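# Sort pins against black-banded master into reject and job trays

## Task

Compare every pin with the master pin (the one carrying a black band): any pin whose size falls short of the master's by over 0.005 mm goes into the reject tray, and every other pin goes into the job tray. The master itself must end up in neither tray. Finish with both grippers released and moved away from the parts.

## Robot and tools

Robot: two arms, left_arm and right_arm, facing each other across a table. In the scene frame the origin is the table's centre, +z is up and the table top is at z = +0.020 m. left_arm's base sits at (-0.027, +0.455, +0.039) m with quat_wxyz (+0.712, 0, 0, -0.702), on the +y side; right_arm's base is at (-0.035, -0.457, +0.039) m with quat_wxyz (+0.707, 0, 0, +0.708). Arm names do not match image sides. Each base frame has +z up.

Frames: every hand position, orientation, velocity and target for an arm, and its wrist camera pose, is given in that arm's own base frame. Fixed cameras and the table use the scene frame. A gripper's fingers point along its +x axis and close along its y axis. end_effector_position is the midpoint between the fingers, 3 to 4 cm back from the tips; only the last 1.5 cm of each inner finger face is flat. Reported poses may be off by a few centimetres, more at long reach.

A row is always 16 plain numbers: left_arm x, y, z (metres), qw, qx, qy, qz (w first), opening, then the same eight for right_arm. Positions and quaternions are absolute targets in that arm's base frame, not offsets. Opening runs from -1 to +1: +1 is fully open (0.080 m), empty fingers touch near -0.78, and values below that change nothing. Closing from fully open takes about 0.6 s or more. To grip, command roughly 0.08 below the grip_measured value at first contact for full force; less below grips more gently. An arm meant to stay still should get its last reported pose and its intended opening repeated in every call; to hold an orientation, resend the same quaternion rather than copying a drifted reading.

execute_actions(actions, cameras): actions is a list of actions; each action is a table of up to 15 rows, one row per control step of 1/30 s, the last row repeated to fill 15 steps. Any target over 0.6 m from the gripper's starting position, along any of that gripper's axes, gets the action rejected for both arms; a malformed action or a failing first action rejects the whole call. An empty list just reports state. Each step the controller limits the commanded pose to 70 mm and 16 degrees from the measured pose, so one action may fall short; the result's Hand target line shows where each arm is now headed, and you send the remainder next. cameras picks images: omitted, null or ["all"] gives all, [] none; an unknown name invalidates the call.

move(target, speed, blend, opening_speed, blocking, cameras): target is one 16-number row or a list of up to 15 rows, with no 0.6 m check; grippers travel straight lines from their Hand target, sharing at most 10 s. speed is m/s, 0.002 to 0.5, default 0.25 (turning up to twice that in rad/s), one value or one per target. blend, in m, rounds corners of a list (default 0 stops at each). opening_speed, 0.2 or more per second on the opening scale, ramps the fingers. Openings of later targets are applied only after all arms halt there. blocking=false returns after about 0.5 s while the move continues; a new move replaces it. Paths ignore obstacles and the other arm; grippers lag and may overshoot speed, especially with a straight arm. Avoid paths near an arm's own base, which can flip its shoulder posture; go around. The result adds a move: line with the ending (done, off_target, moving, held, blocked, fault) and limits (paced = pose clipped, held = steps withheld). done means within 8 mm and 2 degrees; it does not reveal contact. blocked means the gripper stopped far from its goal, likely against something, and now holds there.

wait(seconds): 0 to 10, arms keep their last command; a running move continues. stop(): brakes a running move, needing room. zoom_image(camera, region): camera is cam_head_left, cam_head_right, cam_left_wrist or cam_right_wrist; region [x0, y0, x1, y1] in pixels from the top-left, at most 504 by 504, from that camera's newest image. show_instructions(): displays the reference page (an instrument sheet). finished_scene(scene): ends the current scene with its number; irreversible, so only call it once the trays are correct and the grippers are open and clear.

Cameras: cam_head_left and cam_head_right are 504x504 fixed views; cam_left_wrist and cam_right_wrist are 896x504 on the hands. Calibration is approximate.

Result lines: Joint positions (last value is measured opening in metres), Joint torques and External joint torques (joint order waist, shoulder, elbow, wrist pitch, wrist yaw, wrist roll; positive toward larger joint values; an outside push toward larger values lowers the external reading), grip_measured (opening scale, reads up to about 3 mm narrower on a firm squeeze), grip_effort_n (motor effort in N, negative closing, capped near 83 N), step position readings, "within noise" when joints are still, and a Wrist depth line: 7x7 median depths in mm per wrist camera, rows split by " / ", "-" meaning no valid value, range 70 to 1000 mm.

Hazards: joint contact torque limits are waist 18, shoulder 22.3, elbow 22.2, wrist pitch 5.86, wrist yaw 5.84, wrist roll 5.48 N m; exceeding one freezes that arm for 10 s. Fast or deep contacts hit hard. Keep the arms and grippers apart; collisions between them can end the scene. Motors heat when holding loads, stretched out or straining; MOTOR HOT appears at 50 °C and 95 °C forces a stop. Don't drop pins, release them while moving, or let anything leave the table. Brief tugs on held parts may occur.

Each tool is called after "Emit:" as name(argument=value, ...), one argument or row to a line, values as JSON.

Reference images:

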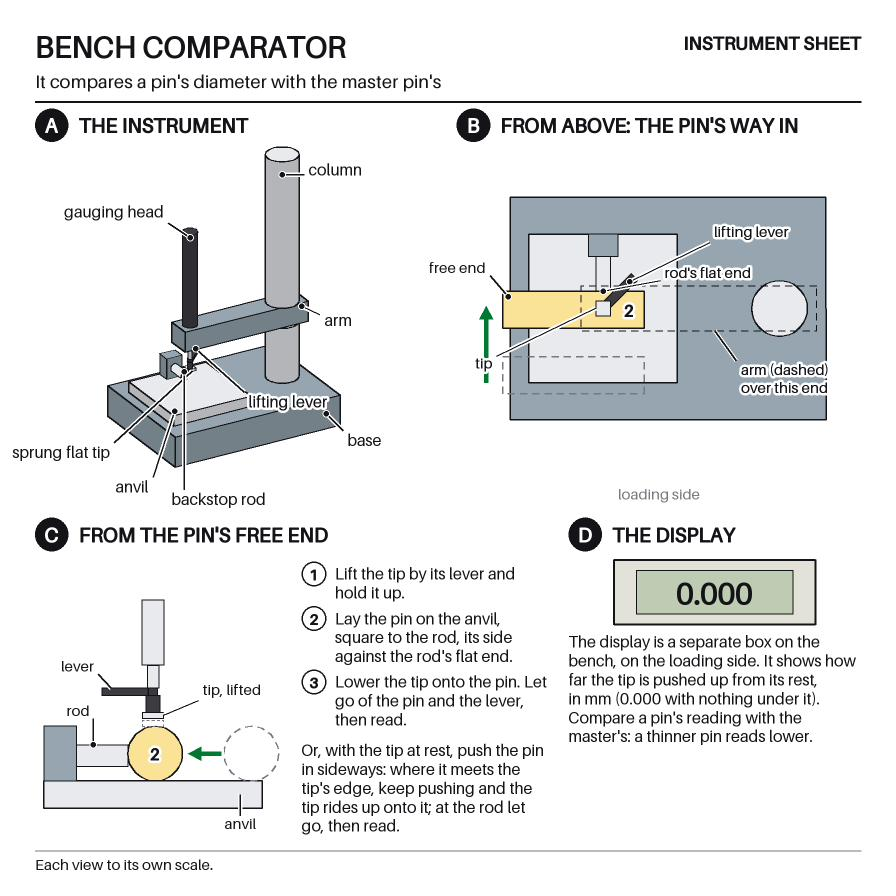

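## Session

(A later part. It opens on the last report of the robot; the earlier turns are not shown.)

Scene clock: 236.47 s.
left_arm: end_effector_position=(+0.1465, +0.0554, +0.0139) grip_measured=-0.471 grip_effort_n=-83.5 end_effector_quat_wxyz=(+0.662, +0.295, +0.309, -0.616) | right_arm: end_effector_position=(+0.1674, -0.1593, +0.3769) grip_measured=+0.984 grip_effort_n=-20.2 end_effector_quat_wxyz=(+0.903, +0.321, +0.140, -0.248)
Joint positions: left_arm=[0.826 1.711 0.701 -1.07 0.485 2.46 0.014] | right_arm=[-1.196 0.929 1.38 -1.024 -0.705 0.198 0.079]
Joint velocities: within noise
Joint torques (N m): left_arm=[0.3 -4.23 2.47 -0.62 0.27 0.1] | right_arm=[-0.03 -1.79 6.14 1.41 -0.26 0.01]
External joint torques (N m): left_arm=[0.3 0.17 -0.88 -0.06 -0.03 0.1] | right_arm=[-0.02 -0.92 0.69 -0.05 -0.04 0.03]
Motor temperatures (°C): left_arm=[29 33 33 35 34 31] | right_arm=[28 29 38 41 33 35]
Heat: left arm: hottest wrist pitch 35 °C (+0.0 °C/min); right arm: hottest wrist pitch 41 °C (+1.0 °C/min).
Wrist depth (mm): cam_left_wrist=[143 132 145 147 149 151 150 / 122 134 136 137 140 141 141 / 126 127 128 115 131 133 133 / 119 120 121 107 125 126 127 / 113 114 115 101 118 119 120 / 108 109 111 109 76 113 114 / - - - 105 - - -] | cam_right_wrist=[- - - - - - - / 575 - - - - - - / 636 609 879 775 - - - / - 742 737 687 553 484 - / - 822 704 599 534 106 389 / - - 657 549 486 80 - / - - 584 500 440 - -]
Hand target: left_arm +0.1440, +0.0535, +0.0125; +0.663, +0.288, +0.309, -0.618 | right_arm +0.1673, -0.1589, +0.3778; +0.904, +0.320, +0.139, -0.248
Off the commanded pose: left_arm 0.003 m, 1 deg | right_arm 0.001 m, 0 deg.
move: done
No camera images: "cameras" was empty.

Emit:
move(
  target=[0.144, 0.0535, 0.0105, 0.6628, 0.2882, 0.3091, -0.6181, -0.53, 0.1673, -0.1589, 0.3778, 0.904, 0.320, 0.139, -0.248, 0.98],
  speed=0.03,
  cameras=["cam_left_wrist"],
)

Scene clock: 244.80 s.
left_arm: end_effector_position=(+0.1464, +0.0555, +0.0128) grip_measured=-0.471 grip_effort_n=-83.5 end_effector_quat_wxyz=(+0.662, +0.294, +0.309, -0.616) | right_arm: end_effector_position=(+0.1674, -0.1593, +0.3769) grip_measured=+0.984 grip_effort_n=-20.2 end_effector_quat_wxyz=(+0.903, +0.321, +0.140, -0.248)
Joint positions: left_arm=[0.827 1.715 0.699 -1.065 0.485 2.461 0.014] | right_arm=[-1.196 0.929 1.38 -1.024 -0.705 0.198 0.079]
Joint velocities: within noise
Joint torques (N m): left_arm=[0.25 -3.96 2.27 -0.28 0.27 0.1] | right_arm=[-0.04 -1.8 6.14 1.41 -0.26 0.01]
External joint torques (N m): left_arm=[0.25 0.44 -1.08 0.27 -0.03 0.1] | right_arm=[-0.03 -0.88 0.63 -0.05 -0.04 0.03]
Motor temperatures (°C): left_arm=[29 32 33 35 34 31] | right_arm=[28 29 38 41 33 35]
Heat: left arm: hottest wrist pitch 35 °C (-1.0 °C/min); right arm: hottest wrist pitch 41 °C (+1.0 °C/min).
Wrist depth (mm): cam_left_wrist=[140 132 143 146 148 149 149 / 122 133 135 135 138 140 140 / 125 126 127 115 130 132 132 / 118 120 120 106 124 125 126 / 112 113 114 100 117 118 119 / 107 108 110 97 76 113 113 / - - - 104 - - -] | cam_right_wrist=[- - - - - - - / 581 - - - - - - / 623 615 858 776 - - - / - 750 731 683 565 484 - / - 809 707 595 527 105 386 / - - 652 555 481 80 - / - - 586 501 441 - -]
Hand target: left_arm +0.1440, +0.0535, +0.0106; +0.663, +0.288, +0.309, -0.618 | right_arm +0.1673, -0.1589, +0.3778; +0.904, +0.320, +0.139, -0.248
Off the commanded pose: left_arm 0.004 m, 1 deg | right_arm 0.001 m, 0 deg.
move: done
camera_calibration:
cam_left_wrist: T_world_to_cam=[[-0.998275, -0.0516056, 0.028005, 0.154944], [-0.0581126, 0.936539, -0.345714, -0.00668918], [-0.00838697, -0.346745, -0.937922, 0.112286], [0, 0, 0, 1]] pos_world=[0.15523, 0.0531955, 0.0986642]
Images, in order (width x height): cam_left_wrist 896x504.

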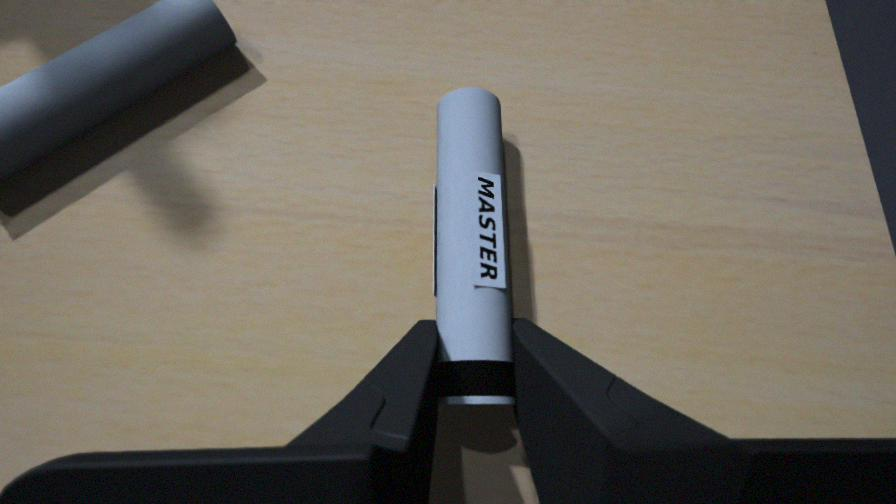

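Emit:
move(
  target=[
    [0.144, 0.0535, 0.0115, 0.6628, 0.2882, 0.3091, -0.6181, 0.0, 0.1673, -0.1589, 0.3778, 0.904, 0.320, 0.139, -0.248, 0.98],
    [0.142, 0.085, 0.05, 0.6628, 0.2882, 0.3091, -0.6181, 0.1, 0.1673, -0.1589, 0.3778, 0.904, 0.320, 0.139, -0.248, 0.98],
    [0.18, 0.0, 0.15, 0.8829, -0.0819, 0.4118, 0.2113, 0.2, 0.1673, -0.1589, 0.3778, 0.904, 0.320, 0.139, -0.248, 0.98],
  ],
  speed=[0.1,0.1,0.25],
  blend=[0,0.01,0],
  opening_speed=0.6,
  cameras=["cam_left_wrist"],
)

Scene clock: 254.50 s.
left_arm: end_effector_position=(+0.1542, +0.0613, +0.0815) grip_measured=+0.097 grip_effort_n=14.2 end_effector_quat_wxyz=(+0.815, +0.191, +0.381, -0.393) | right_arm: end_effector_position=(+0.1674, -0.1593, +0.3769) grip_measured=+0.984 grip_effort_n=-20.2 end_effector_quat_wxyz=(+0.903, +0.321, +0.140, -0.248)
Joint positions: left_arm=[0.966 1.286 0.667 -1.179 0.658 1.953 0.039] | right_arm=[-1.196 0.929 1.38 -1.024 -0.705 0.198 0.079]
Joint velocities: within noise
Joint torques (N m): left_arm=[-0.02 -2.59 5 -0.19 0.38 0.09] | right_arm=[-0.04 -1.8 6.14 1.41 -0.26 0.01]
External joint torques (N m): left_arm=[-0.02 0.2 0.05 -0.12 -0.05 0.09] | right_arm=[-0.04 -0.82 0.64 -0.04 -0.04 0.03]
Motor temperatures (°C): left_arm=[29 32 32 35 34 31] | right_arm=[28 29 39 41 33 35]
Heat: left arm: hottest wrist pitch 35 °C (-1.0 °C/min); right arm: hottest wrist pitch 41 °C (+1.0 °C/min).
Wrist depth (mm): cam_left_wrist=[226 228 230 234 236 237 237 / 210 215 216 214 221 223 226 / 196 202 204 207 208 210 212 / 190 192 194 195 196 199 201 / 180 182 184 185 173 189 190 / 172 175 81 176 90 179 181 / - - - 168 165 - -] | cam_right_wrist=[- - - - - - - / - - - - - - - / 628 652 896 768 - - - / - 720 800 687 560 485 - / - 837 715 600 529 105 387 / - - 655 552 485 80 - / - - 583 496 445 - -]
Hand target: left_arm +0.1541, +0.0615, +0.0811; +0.814, +0.191, +0.381, -0.395 | right_arm +0.1673, -0.1589, +0.3778; +0.904, +0.320, +0.139, -0.248
Tool commands: left_gripper/opening=+0.1 right_gripper/opening=+0.98
Off the commanded pose: left_arm 0.095 m, 78 deg | right_arm 0.001 m, 0 deg.
move: held (left_arm; a check stopped the path); path passed 2 of 3 targets; target 3's new opening was not sent; blend cut to 0 m at target 2; limits=held
pose unreachable (left arm): on one or more control steps of this call, first in action 0 (counted from 0), this arm could not follow its commanded pose, so it was not sent that pose on those steps. It may still have moved: this result reports where it is.
cause: moving toward the commanded pose would bring two parts of the arm too close to each other (joints 3 (elbow) to 6 (wrist roll) lie between them).
camera_calibration:
cam_left_wrist: T_world_to_cam=[[-0.796622, -0.603995, 0.0241585, 0.164117], [-0.573272, 0.742218, -0.347091, 0.103497], [0.19171, -0.29035, -0.93752, 0.144483], [0, 0, 0, 1]] pos_world=[0.162372, 0.0642593, 0.167414]
Images, in order (width x height): cam_left_wrist 896x504.

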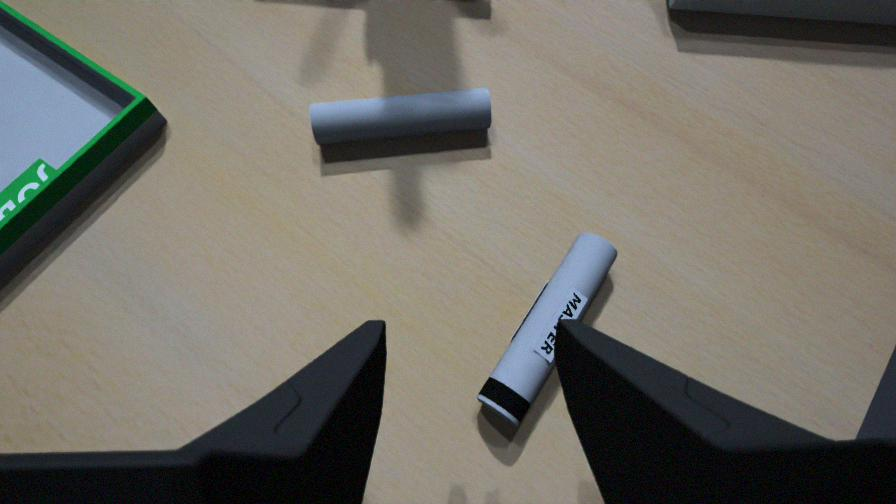

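Emit:
move(
  target=[
    [0.24, 0.0, 0.18, 0.8754, 0.1096, 0.4083, -0.2346, 0.1, 0.1673, -0.1589, 0.3778, 0.904, 0.320, 0.139, -0.248, 0.98],
    [0.20, -0.077, 0.12, 0.8461, -0.1515, 0.3945, 0.3248, 0.1, 0.1673, -0.1589, 0.3778, 0.904, 0.320, 0.139, -0.248, 0.98],
  ],
  speed=[0.3,0.3],
  blend=[0.03,0],
  cameras=["cam_left_wrist"],
)

Scene clock: 262.50 s.
left_arm: end_effector_position=(+0.1981, -0.0751, +0.1176) grip_measured=+0.097 grip_effort_n=13.7 end_effector_quat_wxyz=(+0.844, -0.151, +0.398, +0.326) | right_arm: end_effector_position=(+0.1674, -0.1593, +0.3769) grip_measured=+0.984 grip_effort_n=-20.7 end_effector_quat_wxyz=(+0.903, +0.321, +0.140, -0.248)
Joint positions: left_arm=[-0.832 1.274 0.815 -1.113 -0.692 -1.566 0.039] | right_arm=[-1.196 0.929 1.38 -1.024 -0.705 0.198 0.079]
Joint velocities: within noise
Joint torques (N m): left_arm=[-0.32 -3.05 6.61 0.05 -0.69 -0.05] | right_arm=[-0.03 -1.79 6.14 1.41 -0.26 0.01]
External joint torques (N m): left_arm=[-0.32 0.25 1.05 -0.26 -0.23 -0.05] | right_arm=[-0.02 -0.98 0.72 -0.03 -0.05 0.03]
Motor temperatures (°C): left_arm=[29 32 33 35 34 31] | right_arm=[28 29 39 41 33 35]
Heat: left arm: hottest wrist pitch 35 °C (-1.0 °C/min); right arm: hottest wrist pitch 41 °C (+1.0 °C/min).
Wrist depth (mm): cam_left_wrist=[273 277 279 281 286 291 294 / 257 260 263 265 269 272 276 / 243 244 247 250 252 214 195 / 227 231 234 234 238 201 198 / 217 219 222 219 226 196 192 / 206 208 80 211 90 191 213 / - - - 202 91 - -] | cam_right_wrist=[- - - - - - - / - - - - - - - / 678 - - 774 - - - / - 776 840 689 558 489 - / 583 660 714 600 528 106 386 / - - 656 558 487 80 - / - - 583 502 442 - -]
Hand target: left_arm +0.2000, -0.0770, +0.1199; +0.846, -0.151, +0.395, +0.325 | right_arm +0.1673, -0.1589, +0.3778; +0.904, +0.320, +0.139, -0.248
Off the commanded pose: left_arm 0.004 m, 0 deg | right_arm 0.001 m, 0 deg.
move: done
camera_calibration:
cam_left_wrist: T_world_to_cam=[[0.656953, -0.753216, 0.0328365, -0.184352], [-0.698872, -0.624737, -0.348256, 0.164828], [0.282826, 0.205839, -0.936824, 0.149429], [0, 0, 0, 1]] pos_world=[0.194042, -0.0666416, 0.203445]
Images, in order (width x height): cam_left_wrist 896x504.

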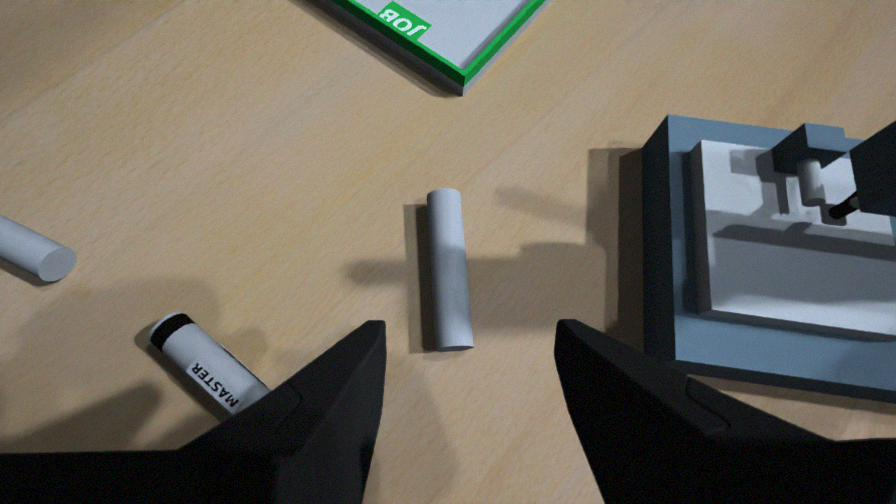

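Emit:
move(
  target=[
    [0.200, -0.076, 0.05, 0.8403, -0.1583, 0.3918, 0.3395, 0.1, 0.1673, -0.1589, 0.3778, 0.904, 0.320, 0.139, -0.248, 0.98],
    [0.2195, -0.0595, 0.0145, 0.8403, -0.1583, 0.3918, 0.3395, 0.1, 0.1673, -0.1589, 0.3778, 0.904, 0.320, 0.139, -0.248, 0.98],
  ],
  speed=[0.12,0.06],
  cameras=["cam_left_wrist"],
)

Scene clock: 271.50 s.
left_arm: end_effector_position=(+0.2218, -0.0627, +0.0177) grip_measured=+0.097 grip_effort_n=13.7 end_effector_quat_wxyz=(+0.842, -0.165, +0.389, +0.336) | right_arm: end_effector_position=(+0.1674, -0.1593, +0.3769) grip_measured=+0.984 grip_effort_n=-20.2 end_effector_quat_wxyz=(+0.903, +0.321, +0.140, -0.248)
Joint positions: left_arm=[-0.705 1.503 0.541 -0.51 -0.693 -1.442 0.039] | right_arm=[-1.196 0.929 1.38 -1.024 -0.705 0.198 0.079]
Joint velocities: within noise
Joint torques (N m): left_arm=[0.31 -3.73 3.35 0.5 -0.51 0.12] | right_arm=[-0.04 -1.79 6.14 1.41 -0.26 0.01]
External joint torques (N m): left_arm=[0.3 0.28 -1.15 0.06 -0.04 0.12] | right_arm=[-0.04 -0.85 0.66 -0.03 -0.04 0.03]
Motor temperatures (°C): left_arm=[29 31 33 34 35 31] | right_arm=[28 29 39 41 33 35]
Heat: left arm: hottest wrist yaw 35 °C (+1.0 °C/min); right arm: hottest wrist pitch 41 °C (+1.0 °C/min).
Wrist depth (mm): cam_left_wrist=[147 149 153 155 158 161 131 / 138 139 143 146 148 150 128 / 130 131 134 124 138 142 127 / 123 125 126 125 131 133 119 / 116 118 120 119 124 125 119 / 111 113 81 113 97 119 111 / - - - 109 109 - -] | cam_right_wrist=[- - - - - - - / - - - - - - - / 647 - 996 778 - - - / - 790 868 686 568 485 - / 582 814 717 602 532 105 384 / - - 649 549 485 80 - / - - 585 498 440 - -]
Hand target: left_arm +0.2194, -0.0595, +0.0146; +0.840, -0.158, +0.392, +0.340 | right_arm +0.1673, -0.1589, +0.3778; +0.904, +0.320, +0.139, -0.248
Off the commanded pose: left_arm 0.005 m, 1 deg | right_arm 0.001 m, 0 deg.
move: done
camera_calibration:
cam_left_wrist: T_world_to_cam=[[0.679743, -0.731553, 0.0527284, -0.191305], [-0.672056, -0.650025, -0.354694, 0.146934], [0.293752, 0.205664, -0.933495, 0.044019], [0, 0, 0, 1]] pos_world=[0.215855, -0.053492, 0.103295]
Images, in order (width x height): cam_left_wrist 896x504.

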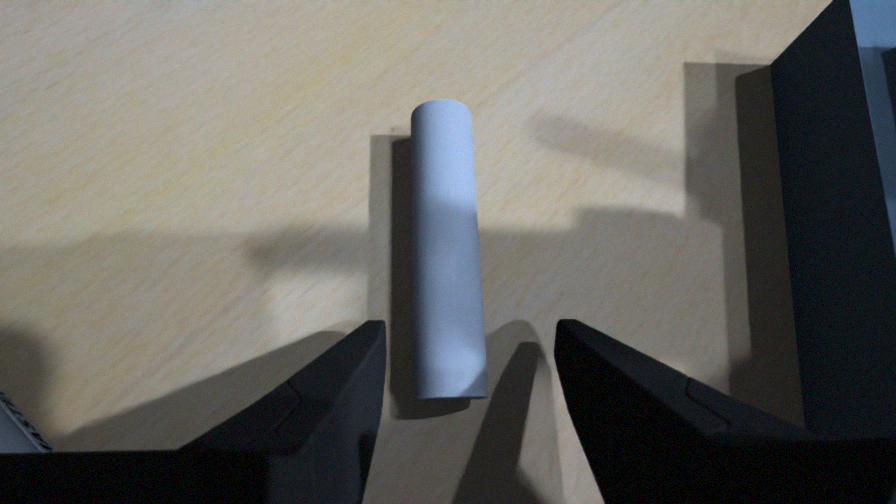

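Emit:
move(
  target=[0.215, -0.0545, 0.0125, 0.8403, -0.1583, 0.3918, 0.3395, 0.1, 0.1673, -0.1589, 0.3778, 0.904, 0.320, 0.139, -0.248, 0.98],
  speed=0.06,
  cameras=["cam_left_wrist"],
)

Scene clock: 276.07 s.
left_arm: end_effector_position=(+0.2166, -0.0569, +0.0130) grip_measured=+0.097 grip_effort_n=13.7 end_effector_quat_wxyz=(+0.841, -0.159, +0.392, +0.338) | right_arm: end_effector_position=(+0.1674, -0.1593, +0.3769) grip_measured=+0.984 grip_effort_n=-20.2 end_effector_quat_wxyz=(+0.903, +0.321, +0.140, -0.248)
Joint positions: left_arm=[-0.7 1.497 0.512 -0.497 -0.693 -1.435 0.039] | right_arm=[-1.196 0.929 1.38 -1.024 -0.705 0.198 0.079]
Joint velocities: within noise
Joint torques (N m): left_arm=[0.3 -5.24 3.33 0.47 -0.49 0.1] | right_arm=[-0.03 -1.79 6.13 1.41 -0.26 0.01]
External joint torques (N m): left_arm=[0.3 -1.38 -1.09 0.04 -0.04 0.09] | right_arm=[-0.02 -0.79 0.53 -0.08 -0.04 0.03]
Motor temperatures (°C): left_arm=[29 31 33 34 35 31] | right_arm=[28 29 39 41 33 35]
Heat: left arm: hottest wrist yaw 35 °C (+1.0 °C/min); right arm: hottest wrist pitch 41 °C (+1.0 °C/min).
Wrist depth (mm): cam_left_wrist=[143 145 147 149 151 154 151 / 134 136 138 137 142 143 138 / 127 127 129 117 133 135 133 / 120 121 122 113 126 127 125 / 113 114 115 114 119 120 119 / 108 110 81 110 98 114 114 / - - - 105 105 - -] | cam_right_wrist=[- - - - - - - / - - - - - - - / 650 - 983 779 - - - / 696 779 849 692 558 481 - / 587 806 710 603 532 106 385 / - - 659 550 484 80 - / - - 586 503 443 - -]
Hand target: left_arm +0.2150, -0.0545, +0.0124; +0.840, -0.158, +0.392, +0.340 | right_arm +0.1673, -0.1589, +0.3778; +0.904, +0.320, +0.139, -0.248
Off the commanded pose: left_arm 0.003 m, 0 deg | right_arm 0.001 m, 0 deg.
move: done
camera_calibration:
cam_left_wrist: T_world_to_cam=[[0.680202, -0.731981, 0.039106, -0.183197], [-0.675653, -0.646761, -0.353828, 0.146473], [0.284287, 0.214252, -0.934493, 0.0425917], [0, 0, 0, 1]] pos_world=[0.211467, -0.0484896, 0.0987918]
Images, in order (width x height): cam_left_wrist 896x504.

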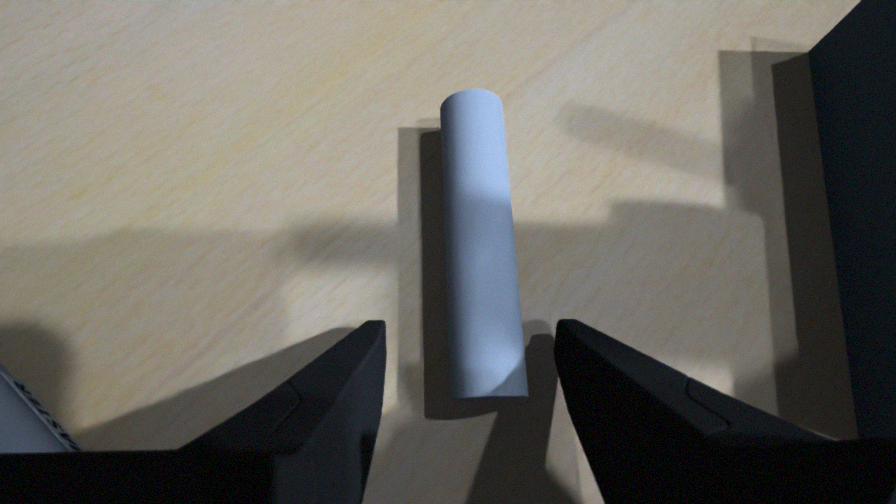

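Emit:
move(
  target=[
    [0.2182, -0.0580, 0.0125, 0.8403, -0.1583, 0.3918, 0.3395, 0.1, 0.1673, -0.1589, 0.3778, 0.904, 0.320, 0.139, -0.248, 0.98],
    [0.2182, -0.0580, 0.0125, 0.8403, -0.1583, 0.3918, 0.3395, -0.53, 0.1673, -0.1589, 0.3778, 0.904, 0.320, 0.139, -0.248, 0.98],
  ],
  speed=0.06,
  opening_speed=0.6,
  cameras=["cam_left_wrist"],
)

Scene clock: 282.30 s.
left_arm: end_effector_position=(+0.2163, -0.0567, +0.0121) grip_measured=-0.471 grip_effort_n=-83.5 end_effector_quat_wxyz=(+0.840, -0.157, +0.393, +0.339) | right_arm: end_effector_position=(+0.1674, -0.1593, +0.3769) grip_measured=+0.984 grip_effort_n=-20.7 end_effector_quat_wxyz=(+0.903, +0.321, +0.140, -0.248)
Joint positions: left_arm=[-0.7 1.502 0.512 -0.496 -0.693 -1.435 0.014] | right_arm=[-1.196 0.929 1.38 -1.024 -0.705 0.198 0.079]
Joint velocities: within noise
Joint torques (N m): left_arm=[0.01 -3.61 5.2 0.41 -0.5 -0.03] | right_arm=[-0.03 -1.79 6.14 1.41 -0.26 0.01]
External joint torques (N m): left_arm=[0.01 0.26 0.89 0.01 -0.04 -0.03] | right_arm=[-0.02 -0.89 0.67 -0.03 -0.05 0.03]
Motor temperatures (°C): left_arm=[29 32 33 34 35 31] | right_arm=[28 29 39 41 33 35]
Heat: left arm: hottest wrist yaw 35 °C (+1.0 °C/min); right arm: hottest wrist pitch 41 °C (+1.0 °C/min).
Wrist depth (mm): cam_left_wrist=[143 144 146 148 150 152 149 / 134 135 137 136 140 142 139 / 126 127 129 126 132 133 132 / 119 120 121 107 125 125 125 / 113 114 115 100 118 118 118 / 107 108 110 98 76 113 112 / - - - 104 - - -] | cam_right_wrist=[- - - - - - - / - - - - - - - / 653 - - 779 - - - / - 798 861 684 563 484 - / 588 817 719 607 530 106 389 / - - 666 549 481 80 - / - - 585 505 441 - -]
Hand target: left_arm +0.2182, -0.0580, +0.0125; +0.840, -0.158, +0.392, +0.339 | right_arm +0.1673, -0.1589, +0.3778; +0.904, +0.320, +0.139, -0.248
Off the commanded pose: left_arm 0.002 m, 0 deg | right_arm 0.001 m, 0 deg.
move: done
camera_calibration:
cam_left_wrist: T_world_to_cam=[[0.680341, -0.732098, 0.0341868, -0.182824], [-0.676993, -0.645631, -0.353328, 0.14645], [0.280743, 0.217239, -0.934875, 0.042661], [0, 0, 0, 1]] pos_world=[0.211551, -0.0485604, 0.0978776]
Images, in order (width x height): cam_left_wrist 896x504.

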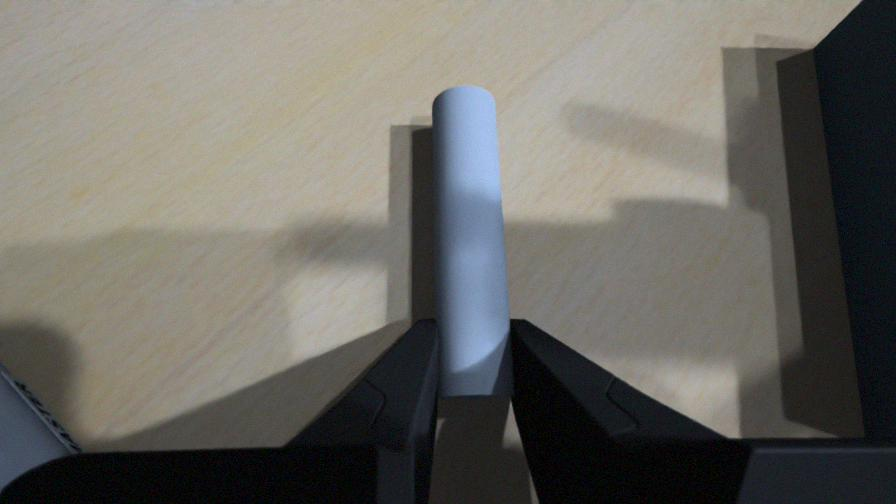

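Emit:
move(
  target=[
    [0.2182, -0.0560, 0.09, 0.8403, -0.1583, 0.3918, 0.3395, -0.53, 0.1673, -0.1589, 0.3778, 0.904, 0.320, 0.139, -0.248, 0.98],
    [0.25, 0.0, 0.16, 0.9027, 0.0368, 0.4209, -0.0790, -0.53, 0.1673, -0.1589, 0.3778, 0.904, 0.320, 0.139, -0.248, 0.98],
    [0.27, -0.055, 0.13, 0.7965, 0.2017, 0.3714, -0.4325, -0.53, 0.1673, -0.1589, 0.3778, 0.904, 0.320, 0.139, -0.248, 0.98],
  ],
  speed=[0.1,0.3,0.3],
  blend=[0.02,0.02,0],
  cameras=["cam_left_wrist"],
)

Emit:
move(
  target=[
    [0.298, -0.0985, 0.09, 0.7965, 0.2017, 0.3714, -0.4325, -0.53, 0.1673, -0.1589, 0.3778, 0.904, 0.320, 0.139, -0.248, 0.98],
    [0.298, -0.0985, 0.0505, 0.7965, 0.2017, 0.3714, -0.4325, -0.53, 0.1673, -0.1589, 0.3778, 0.904, 0.320, 0.139, -0.248, 0.98],
  ],
  speed=[0.1,0.06],
  cameras=["cam_left_wrist"],
)

Scene clock: 295.60 s.
left_arm: end_effector_position=(+0.2665, -0.0532, +0.1250) grip_measured=-0.471 grip_effort_n=-83.5 end_effector_quat_wxyz=(+0.795, +0.200, +0.380, -0.429) | right_arm: end_effector_position=(+0.1674, -0.1593, +0.3769) grip_measured=+0.984 grip_effort_n=-20.2 end_effector_quat_wxyz=(+0.903, +0.321, +0.140, -0.248)
Joint positions: left_arm=[0.123 1.29 0.843 -0.782 0.604 0.998 0.014] | right_arm=[-1.196 0.929 1.38 -1.024 -0.705 0.198 0.079]
Joint velocities: within noise
Joint torques (N m): left_arm=[-0.33 -4.1 7.75 0.71 0.75 0.1] | right_arm=[-0.04 -1.79 6.14 1.41 -0.26 0.01]
External joint torques (N m): left_arm=[-0.31 -0.09 1.62 -0.13 0.37 0.1] | right_arm=[-0.04 -0.85 0.66 -0.03 -0.04 0.03]
Motor temperatures (°C): left_arm=[29 31 34 34 35 31] | right_arm=[28 29 39 41 33 35]
Heat: left arm: hottest wrist yaw 35 °C (+1.0 °C/min); right arm: hottest wrist pitch 41 °C (+0.0 °C/min).
Wrist depth (mm): cam_left_wrist=[270 274 151 245 291 294 166 / 255 259 192 161 273 230 175 / 241 245 206 114 257 230 187 / 229 231 205 107 244 229 203 / 218 221 225 99 232 232 233 / 208 210 - 98 82 224 227 / - - - 205 - - -] | cam_right_wrist=[- - - - - - - / - - - - - - - / 562 - 977 772 - - - / 485 772 856 683 560 481 - / - 532 721 608 523 105 388 / - - 656 550 486 80 - / - - 582 499 439 - -]
Hand target: left_arm +0.2699, -0.0550, +0.1300; +0.796, +0.202, +0.371, -0.432 | right_arm +0.1673, -0.1589, +0.3778; +0.904, +0.320, +0.139, -0.248
Off the commanded pose: left_arm 0.006 m, 1 deg | right_arm 0.001 m, 0 deg.
move: done
camera_calibration:
cam_left_wrist: T_world_to_cam=[[-0.842039, -0.53754, 0.0449668, 0.196477], [-0.518764, 0.784134, -0.340612, 0.254806], [0.147833, -0.310136, -0.939128, 0.141284], [0, 0, 0, 1]] pos_world=[0.27674, -0.0503708, 0.210639]
Images, in order (width x height): cam_left_wrist 896x504.

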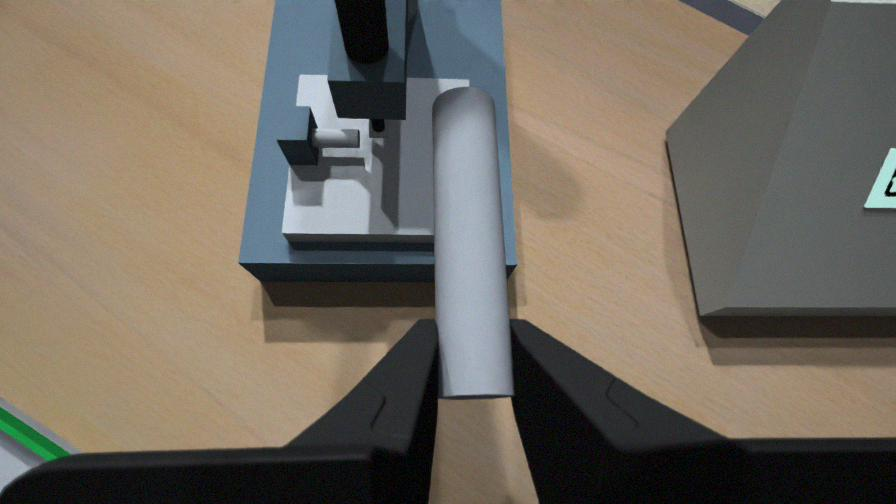

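Scene clock: 297.43 s.
left_arm: end_effector_position=(+0.3006, -0.0977, +0.0547) grip_measured=-0.471 grip_effort_n=-83.5 end_effector_quat_wxyz=(+0.799, +0.204, +0.366, -0.431) | right_arm: end_effector_position=(+0.1674, -0.1593, +0.3769) grip_measured=+0.984 grip_effort_n=-20.2 end_effector_quat_wxyz=(+0.903, +0.321, +0.140, -0.248)
Joint positions: left_arm=[-0.067 1.512 0.694 -0.274 0.539 0.795 0.014] | right_arm=[-1.196 0.929 1.38 -1.024 -0.705 0.198 0.079]
Joint velocities: within noise
Joint torques (N m): left_arm=[-0.31 -5.06 4.38 1.17 0.3 -0.05] | right_arm=[-0.04 -1.79 6.14 1.41 -0.26 0.01]
External joint torques (N m): left_arm=[-0.32 0.04 -1.16 0.14 -0.03 -0.05] | right_arm=[-0.04 -0.92 0.66 -0.05 -0.04 0.03]
Motor temperatures (°C): left_arm=[29 31 34 34 35 31] | right_arm=[28 29 39 41 33 35]
Heat: left arm: hottest wrist yaw 35 °C (+1.0 °C/min); right arm: hottest wrist pitch 41 °C (+0.0 °C/min).
Wrist depth (mm): cam_left_wrist=[192 - - 160 200 205 207 / 181 179 74 121 185 191 191 / 170 112 126 115 174 179 162 / 161 129 122 108 138 169 162 / 153 121 116 100 155 160 158 / 144 120 - 98 81 152 152 / - - - 141 - - -] | cam_right_wrist=[- - - - - - - / - - - - - - - / 633 - - 768 - - - / 526 763 874 689 559 486 - / - 525 718 596 532 106 389 / - - 642 550 485 80 - / - - 588 499 442 - -]
Hand target: left_arm +0.2980, -0.0985, +0.0506; +0.796, +0.202, +0.371, -0.433 | right_arm +0.1673, -0.1589, +0.3778; +0.904, +0.320, +0.139, -0.248
Off the commanded pose: left_arm 0.005 m, 1 deg | right_arm 0.001 m, 0 deg.
move: done
camera_calibration:
cam_left_wrist: T_world_to_cam=[[-0.84743, -0.53025, 0.0264043, 0.20775], [-0.50268, 0.78538, -0.361235, 0.279979], [0.170808, -0.319395, -0.932101, 0.0482639], [0, 0, 0, 1]] pos_world=[0.30855, -0.0943156, 0.14064]
Images, in order (width x height): cam_left_wrist 896x504.

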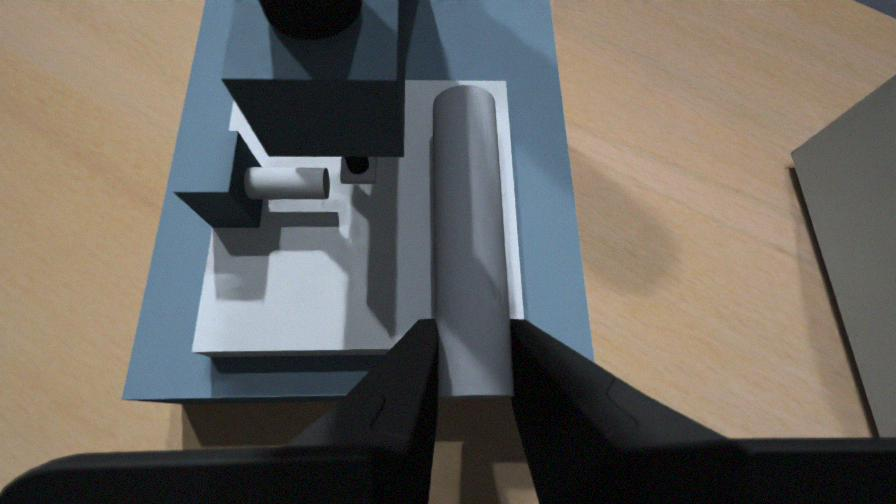

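Emit:
move(
  target=[
    [0.3325, -0.0755, 0.0515, 0.7965, 0.2017, 0.3714, -0.4325, -0.53, 0.1673, -0.1589, 0.3778, 0.904, 0.320, 0.139, -0.248, 0.98],
  ],
  speed=[0.03],
  cameras=["cam_left_wrist"],
)

Scene clock: 301.67 s.
left_arm: end_effector_position=(+0.3258, -0.0824, +0.0542) grip_measured=-0.471 grip_effort_n=-83.5 end_effector_quat_wxyz=(+0.793, +0.198, +0.367, -0.444) | right_arm: end_effector_position=(+0.1674, -0.1593, +0.3769) grip_measured=+0.984 grip_effort_n=-20.2 end_effector_quat_wxyz=(+0.903, +0.321, +0.140, -0.248)
Joint positions: left_arm=[0.006 1.631 0.818 -0.343 0.596 0.888 0.014] | right_arm=[-1.196 0.929 1.38 -1.024 -0.705 0.198 0.079]
Joint velocities: within noise
Joint torques (N m): left_arm=[1.25 -4.43 6.95 1.35 -0.27 0.09] | right_arm=[-0.03 -1.79 6.14 1.41 -0.26 0.01]
External joint torques (N m): left_arm=[1.26 1.44 1.51 0.43 -0.63 0.09] | right_arm=[-0.03 -0.91 0.69 -0.04 -0.04 0.03]
Motor temperatures (°C): left_arm=[29 31 34 34 34 31] | right_arm=[28 29 39 41 33 35]
Heat: left arm: hottest elbow 34 °C (+1.0 °C/min); right arm: hottest wrist pitch 41 °C (+0.0 °C/min).
Wrist depth (mm): cam_left_wrist=[189 193 159 - 168 209 215 / 179 181 145 - 153 196 200 / 168 170 112 111 133 182 183 / 158 159 122 108 125 172 174 / 150 152 116 100 119 162 165 / 142 143 119 98 76 153 156 / - - - 140 - - -] | cam_right_wrist=[- - - - - - - / - - - - - - - / 626 - 982 778 - - - / 509 782 865 692 565 484 - / - 500 715 598 531 105 387 / - - 633 553 487 80 - / - - 578 499 441 - -]
Hand target: left_arm +0.3323, -0.0754, +0.0516; +0.797, +0.202, +0.371, -0.432 | right_arm +0.1673, -0.1589, +0.3778; +0.904, +0.320, +0.139, -0.248
Off the commanded pose: left_arm 0.010 m, 2 deg | right_arm 0.001 m, 0 deg.
move: off_target (left_arm)
camera_calibration:
cam_left_wrist: T_world_to_cam=[[-0.857902, -0.511512, 0.0485713, 0.240949], [-0.491712, 0.789896, -0.366448, 0.277441], [0.149077, -0.33826, -0.92917, 0.0536944], [0, 0, 0, 1]] pos_world=[0.335127, -0.0777385, 0.139856]
Images, in order (width x height): cam_left_wrist 896x504.

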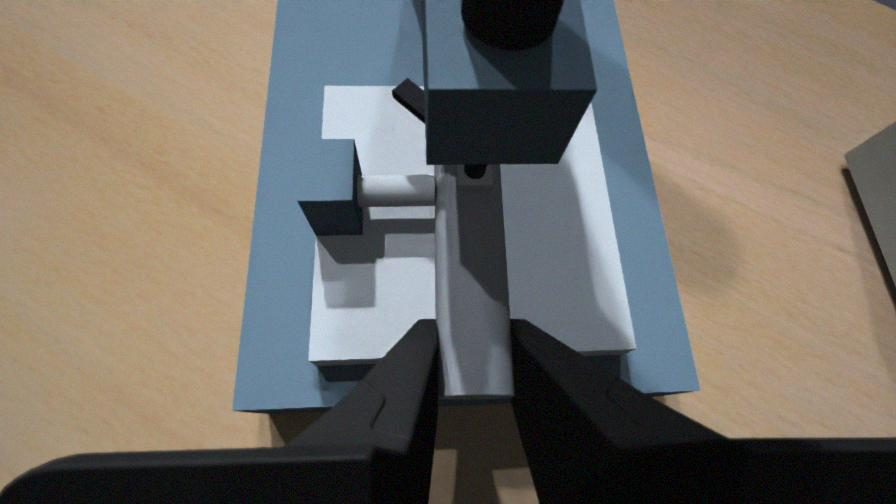

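Emit:
move(
  target=[
    [0.3295, -0.0780, 0.0525, 0.7965, 0.2017, 0.3714, -0.4325, -0.53, 0.1673, -0.1589, 0.3778, 0.904, 0.320, 0.139, -0.248, 0.98],
    [0.3295, -0.0780, 0.0525, 0.7965, 0.2017, 0.3714, -0.4325, -0.1, 0.1673, -0.1589, 0.3778, 0.904, 0.320, 0.139, -0.248, 0.98],
    [0.3015, -0.035, 0.114, 0.7965, 0.2017, 0.3714, -0.4325, 0.1, 0.1673, -0.1589, 0.3778, 0.904, 0.320, 0.139, -0.248, 0.98],
    [0.229, -0.05, 0.19, 0.7965, 0.2017, 0.3714, -0.4325, 0.1, 0.1673, -0.1589, 0.3778, 0.904, 0.320, 0.139, -0.248, 0.98],
  ],
  speed=[0.03,0.03,0.15,0.2],
  opening_speed=0.6,
  cameras=["cam_left_wrist"],
)

Emit:
zoom_image(
  camera="cam_left_wrist",
  region=[500, 50, 896, 350],
)

Scene clock: 312.53 s.
left_arm: end_effector_position=(+0.2280, -0.0495, +0.1852) grip_measured=+0.097 grip_effort_n=14.2 end_effector_quat_wxyz=(+0.794, +0.198, +0.378, -0.433) | right_arm: end_effector_position=(+0.1674, -0.1593, +0.3769) grip_measured=+0.984 grip_effort_n=-19.8 end_effector_quat_wxyz=(+0.903, +0.321, +0.140, -0.248)
Joint positions: left_arm=[0.176 1.134 0.986 -1.121 0.629 1.064 0.039] | right_arm=[-1.196 0.929 1.38 -1.024 -0.705 0.198 0.079]
Joint velocities: within noise
Joint torques (N m): left_arm=[-0.09 -3.92 7.26 0.51 0.52 0.05] | right_arm=[-0.02 -1.79 6.13 1.41 -0.26 0.01]
External joint torques (N m): left_arm=[-0.1 -1.05 1.17 -0.25 0.12 0.05] | right_arm=[-0.02 -0.83 0.66 -0.03 -0.04 0.03]
Motor temperatures (°C): left_arm=[29 32 34 35 34 31] | right_arm=[28 29 39 41 33 35]
Heat: left arm: hottest wrist pitch 35 °C (+0.0 °C/min); right arm: hottest wrist pitch 41 °C (+0.0 °C/min).
Wrist depth (mm): cam_left_wrist=[344 351 233 365 373 - - / 323 331 284 337 344 233 237 / 308 312 266 318 322 250 255 / 293 294 268 301 304 271 282 / 279 281 286 290 293 298 302 / 261 271 80 277 89 287 284 / - - - 263 90 - -] | cam_right_wrist=[- - - - - - - / - - - - - - - / 474 - 996 782 - - - / 513 797 864 685 563 479 - / 546 491 713 600 532 105 388 / - - 656 554 483 80 - / - - 583 501 445 - -]
Hand target: left_arm +0.2290, -0.0500, +0.1900; +0.796, +0.202, +0.371, -0.432 | right_arm +0.1673, -0.1589, +0.3778; +0.904, +0.320, +0.139, -0.248
Off the commanded pose: left_arm 0.005 m, 1 deg | right_arm 0.001 m, 0 deg.
move: done
camera_calibration:
cam_left_wrist: T_world_to_cam=[[-0.845483, -0.531696, 0.0495789, 0.163561], [-0.513924, 0.784959, -0.346007, 0.252433], [0.145053, -0.318023, -0.936921, 0.204498], [0, 0, 0, 1]] pos_world=[0.238356, -0.0461503, 0.270833]
Images, in order (width x height): cam_left_wrist 896x504.

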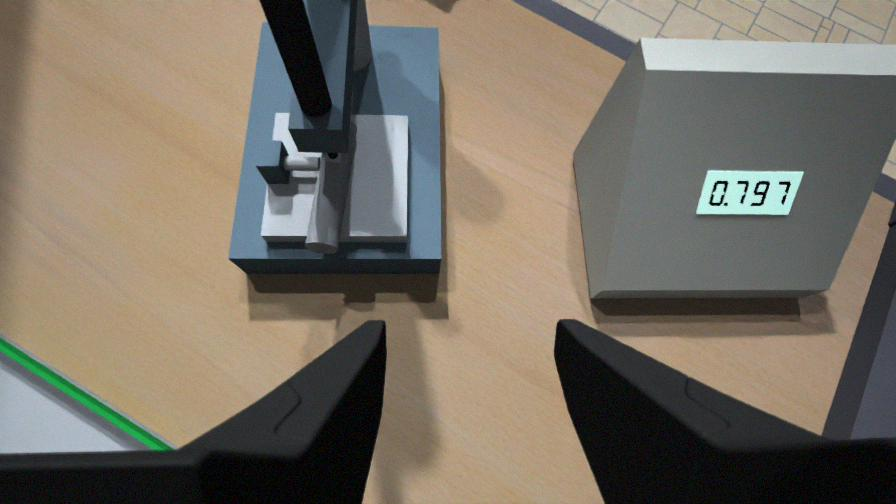

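Scaled by 1.273 from the camera's 896x504 image, which has a finer 1280x720 frame.

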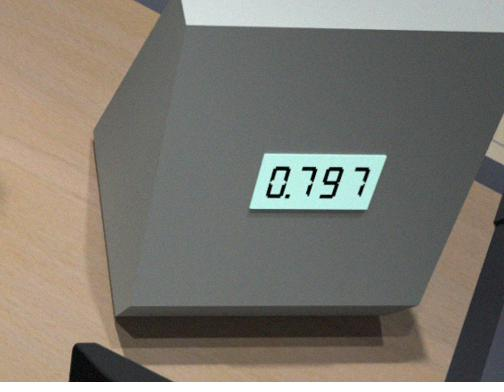

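Emit:
wait(
  seconds=1,
  cameras=["cam_left_wrist"],
)

Emit:
zoom_image(
  camera="cam_left_wrist",
  region=[220, 90, 450, 280],
)

Emit:
zoom_image(
  camera="cam_left_wrist",
  region=[680, 150, 820, 230],
)

Scene clock: 318.60 s.
left_arm: end_effector_position=(+0.2280, -0.0495, +0.1852) grip_measured=+0.097 grip_effort_n=14.2 end_effector_quat_wxyz=(+0.794, +0.198, +0.378, -0.433) | right_arm: end_effector_position=(+0.1674, -0.1593, +0.3769) grip_measured=+0.984 grip_effort_n=-20.2 end_effector_quat_wxyz=(+0.903, +0.321, +0.140, -0.248)
Joint positions: left_arm=[0.176 1.134 0.986 -1.121 0.629 1.064 0.039] | right_arm=[-1.196 0.929 1.38 -1.024 -0.705 0.198 0.079]
Joint velocities: within noise
Joint torques (N m): left_arm=[-0.09 -3.94 7.26 0.54 0.52 0.05] | right_arm=[-0.03 -1.8 6.14 1.41 -0.26 0.01]
External joint torques (N m): left_arm=[-0.09 -1.06 1.15 -0.23 0.12 0.05] | right_arm=[-0.04 -0.82 0.59 -0.06 -0.04 0.04]
Motor temperatures (°C): left_arm=[29 32 35 35 34 31] | right_arm=[28 29 39 41 33 35]
Heat: left arm: hottest elbow 35 °C (+2.0 °C/min); right arm: hottest wrist pitch 41 °C (+0.0 °C/min).
Wrist depth (mm): cam_left_wrist=[345 351 233 367 374 - - / 325 332 284 337 344 234 238 / 307 311 265 319 320 250 255 / 292 294 268 301 304 271 282 / 278 281 287 290 294 299 302 / 262 271 81 276 89 286 284 / - - - 263 90 - -] | cam_right_wrist=[- - - - - - - / - - - - - - - / 479 - 996 775 - - - / 507 794 862 696 557 487 - / 554 494 714 603 529 105 388 / - - 659 553 485 80 - / - - 581 503 442 - -]
Hand target: left_arm +0.2290, -0.0499, +0.1900; +0.797, +0.202, +0.371, -0.432 | right_arm +0.1673, -0.1589, +0.3778; +0.904, +0.320, +0.139, -0.248
Tool commands: left_gripper/opening=+0.1 right_gripper/opening=+0.98
Off the commanded pose: left_arm 0.005 m, 1 deg | right_arm 0.001 m, 0 deg.
wait: 1.00 s; at rest from the start
camera_calibration:
cam_left_wrist: T_world_to_cam=[[-0.845483, -0.531696, 0.0495789, 0.163561], [-0.513924, 0.784959, -0.346007, 0.252433], [0.145053, -0.318023, -0.936921, 0.204498], [0, 0, 0, 1]] pos_world=[0.238356, -0.0461503, 0.270833]
Images, in order (width x height): cam_left_wrist 896x504.

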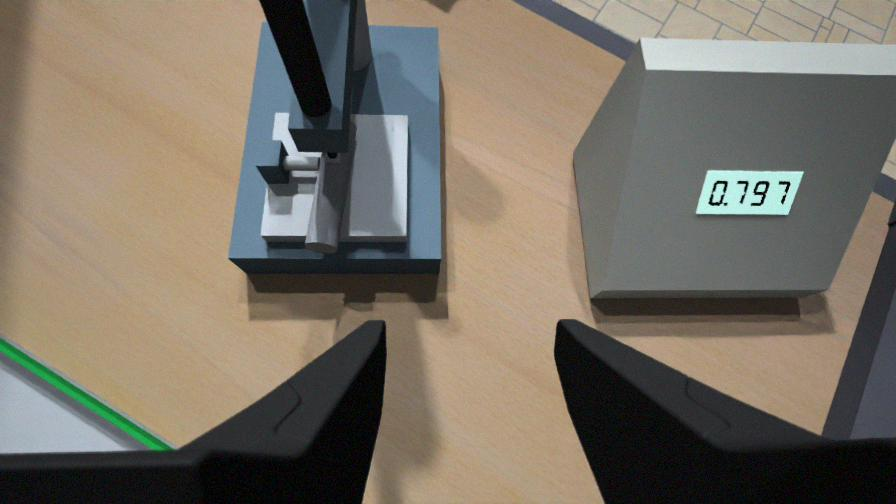

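Scaled by 2.191 from the camera's 896x504 image, which has a finer 1280x720 frame.

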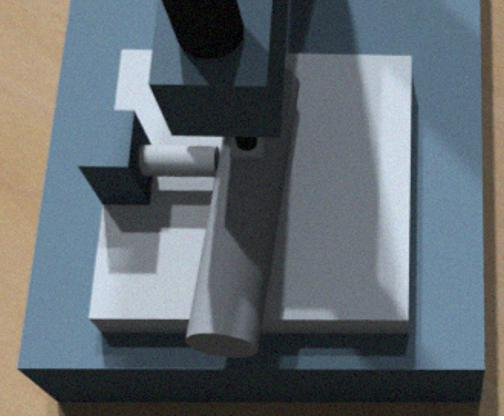

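Scaled by 3.600 from the camera's 896x504 image, which has a finer 1280x720 frame.

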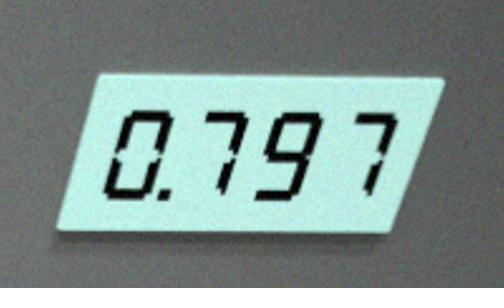

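Emit:
move(
  target=[
    [0.2965, -0.038, 0.11, 0.7965, 0.2017, 0.3714, -0.4325, 0.0, 0.1673, -0.1589, 0.3778, 0.904, 0.320, 0.139, -0.248, 0.98],
    [0.321, -0.0840, 0.0475, 0.7965, 0.2017, 0.3714, -0.4325, 0.0, 0.1673, -0.1589, 0.3778, 0.904, 0.320, 0.139, -0.248, 0.98],
    [0.321, -0.0840, 0.0475, 0.7965, 0.2017, 0.3714, -0.4325, -0.53, 0.1673, -0.1589, 0.3778, 0.904, 0.320, 0.139, -0.248, 0.98],
  ],
  speed=[0.2, 0.1,0.1],
  opening_speed=0.8,
  cameras=["cam_left_wrist"],
)

Emit:
move(
  target=[
    [0.3325, -0.0755, 0.0505, 0.7965, 0.2017, 0.3714, -0.4325, -0.53, 0.1673, -0.1589, 0.3778, 0.904, 0.320, 0.139, -0.248, 0.98],
  ],
  speed=[0.03],
  cameras=["cam_left_wrist"],
)

Scene clock: 333.20 s.
left_arm: end_effector_position=(+0.3244, -0.0834, +0.0539) grip_measured=-0.472 grip_effort_n=-83.5 end_effector_quat_wxyz=(+0.801, +0.204, +0.363, -0.431) | right_arm: end_effector_position=(+0.1674, -0.1593, +0.3769) grip_measured=+0.984 grip_effort_n=-19.8 end_effector_quat_wxyz=(+0.903, +0.321, +0.140, -0.248)
Joint positions: left_arm=[-0.007 1.605 0.783 -0.295 0.57 0.859 0.014] | right_arm=[-1.196 0.929 1.38 -1.024 -0.705 0.198 0.079]
Joint velocities: within noise
Joint torques (N m): left_arm=[-0.36 -5.28 4.2 0.97 0.16 -0.05] | right_arm=[-0.03 -1.8 6.14 1.41 -0.26 0.01]
External joint torques (N m): left_arm=[-0.36 0.47 -1.27 0 -0.19 -0.05] | right_arm=[-0.04 -0.87 0.64 -0.04 -0.04 0.03]
Motor temperatures (°C): left_arm=[29 31 35 35 34 31] | right_arm=[28 29 39 41 33 35]
Heat: left arm: hottest elbow 35 °C (+2.0 °C/min); right arm: hottest wrist pitch 41 °C (+0.0 °C/min).
Wrist depth (mm): cam_left_wrist=[194 196 161 - 163 205 207 / 182 183 148 - 151 191 193 / 171 172 109 113 131 179 179 / 162 162 123 109 123 167 170 / 153 154 116 101 118 158 160 / 145 145 - 98 76 150 152 / - - - 140 - - -] | cam_right_wrist=[- - - - - - - / - - - - - - - / 634 - - 781 - - - / 505 765 855 685 562 482 - / - 502 715 602 528 105 386 / - - 635 552 484 80 - / - - 575 502 439 - -]
Hand target: left_arm +0.3209, -0.0839, +0.0475; +0.796, +0.202, +0.372, -0.432 | right_arm +0.1673, -0.1589, +0.3778; +0.904, +0.320, +0.139, -0.248
Off the commanded pose: left_arm 0.007 m, 1 deg | right_arm 0.001 m, 0 deg.
move: done
camera_calibration:
cam_left_wrist: T_world_to_cam=[[-0.848213, -0.5292, 0.0219663, 0.236149], [-0.499121, 0.784747, -0.367493, 0.279472], [0.17724, -0.322676, -0.929767, 0.0454985], [0, 0, 0, 1]] pos_world=[0.331731, -0.0796635, 0.13982]
Images, in order (width x height): cam_left_wrist 896x504.

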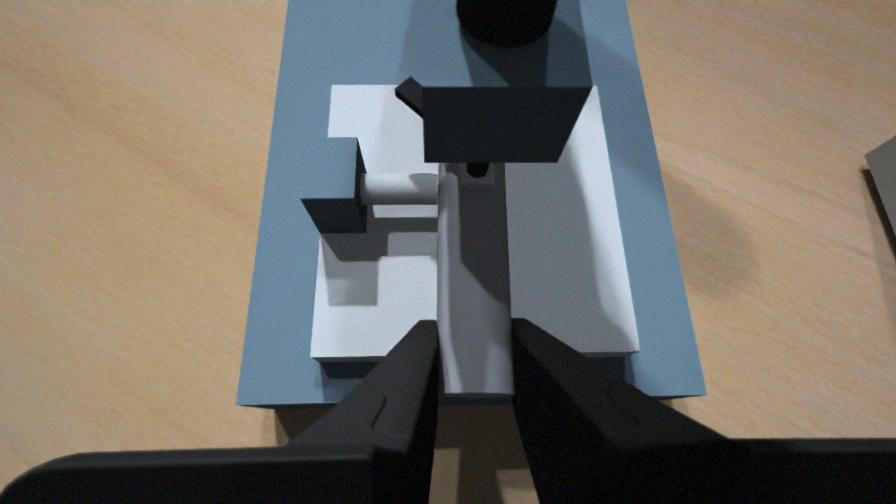

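Scene clock: 334.03 s.
left_arm: end_effector_position=(+0.3264, -0.0819, +0.0536) grip_measured=-0.472 grip_effort_n=-83.5 end_effector_quat_wxyz=(+0.794, +0.199, +0.366, -0.443) | right_arm: end_effector_position=(+0.1674, -0.1593, +0.3769) grip_measured=+0.984 grip_effort_n=-20.2 end_effector_quat_wxyz=(+0.903, +0.321, +0.140, -0.248)
Joint positions: left_arm=[0.007 1.633 0.817 -0.337 0.595 0.889 0.014] | right_arm=[-1.196 0.929 1.38 -1.024 -0.705 0.198 0.079]
Joint velocities: within noise
Joint torques (N m): left_arm=[1.17 -4.37 6.87 1.28 -0.25 0.01] | right_arm=[-0.03 -1.79 6.14 1.41 -0.26 0]
External joint torques (N m): left_arm=[1.15 1.59 1.35 0.33 -0.61 0.01] | right_arm=[-0.04 -0.77 0.59 -0.05 -0.03 0.03]
Motor temperatures (°C): left_arm=[29 31 35 35 34 31] | right_arm=[28 29 39 41 33 35]
Heat: left arm: hottest elbow 35 °C (+2.0 °C/min); right arm: hottest wrist pitch 41 °C (+0.0 °C/min).
Wrist depth (mm): cam_left_wrist=[190 193 159 - 167 208 213 / 179 181 146 - 152 194 198 / 168 170 108 113 132 181 182 / 158 159 122 110 124 170 173 / 150 152 116 101 119 161 164 / 142 143 118 98 76 152 155 / - - - 140 - - -] | cam_right_wrist=[- - - - - - - / - - - - - - - / 625 - - 779 - - - / 499 770 862 684 560 486 - / - 501 716 604 531 105 388 / - - 628 552 481 80 - / - - 577 502 445 - -]
Hand target: left_arm +0.3322, -0.0754, +0.0506; +0.796, +0.202, +0.371, -0.432 | right_arm +0.1673, -0.1589, +0.3778; +0.904, +0.320, +0.139, -0.248
Off the commanded pose: left_arm 0.009 m, 1 deg | right_arm 0.001 m, 0 deg.
move: off_target (left_arm)
camera_calibration:
cam_left_wrist: T_world_to_cam=[[-0.857915, -0.511825, 0.0449229, 0.241968], [-0.490656, 0.790202, -0.367203, 0.276927], [0.152445, -0.33707, -0.929055, 0.0522543], [0, 0, 0, 1]] pos_world=[0.335498, -0.0773692, 0.139365]
Images, in order (width x height): cam_left_wrist 896x504.

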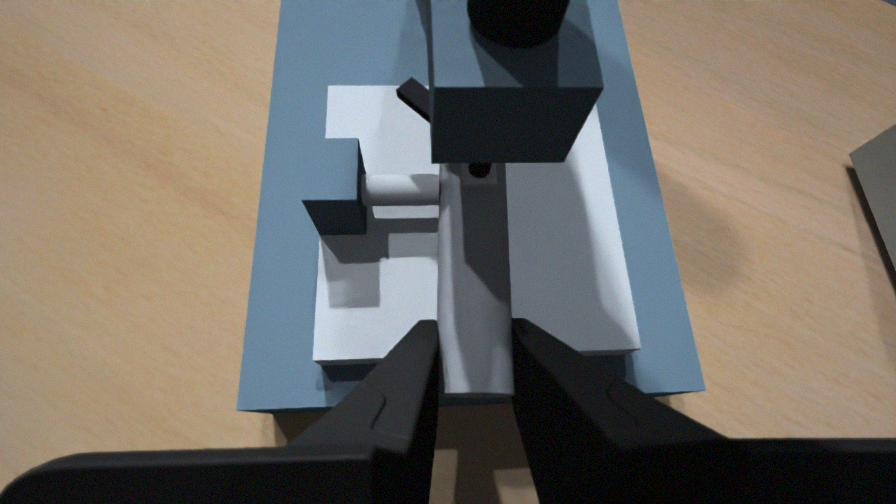

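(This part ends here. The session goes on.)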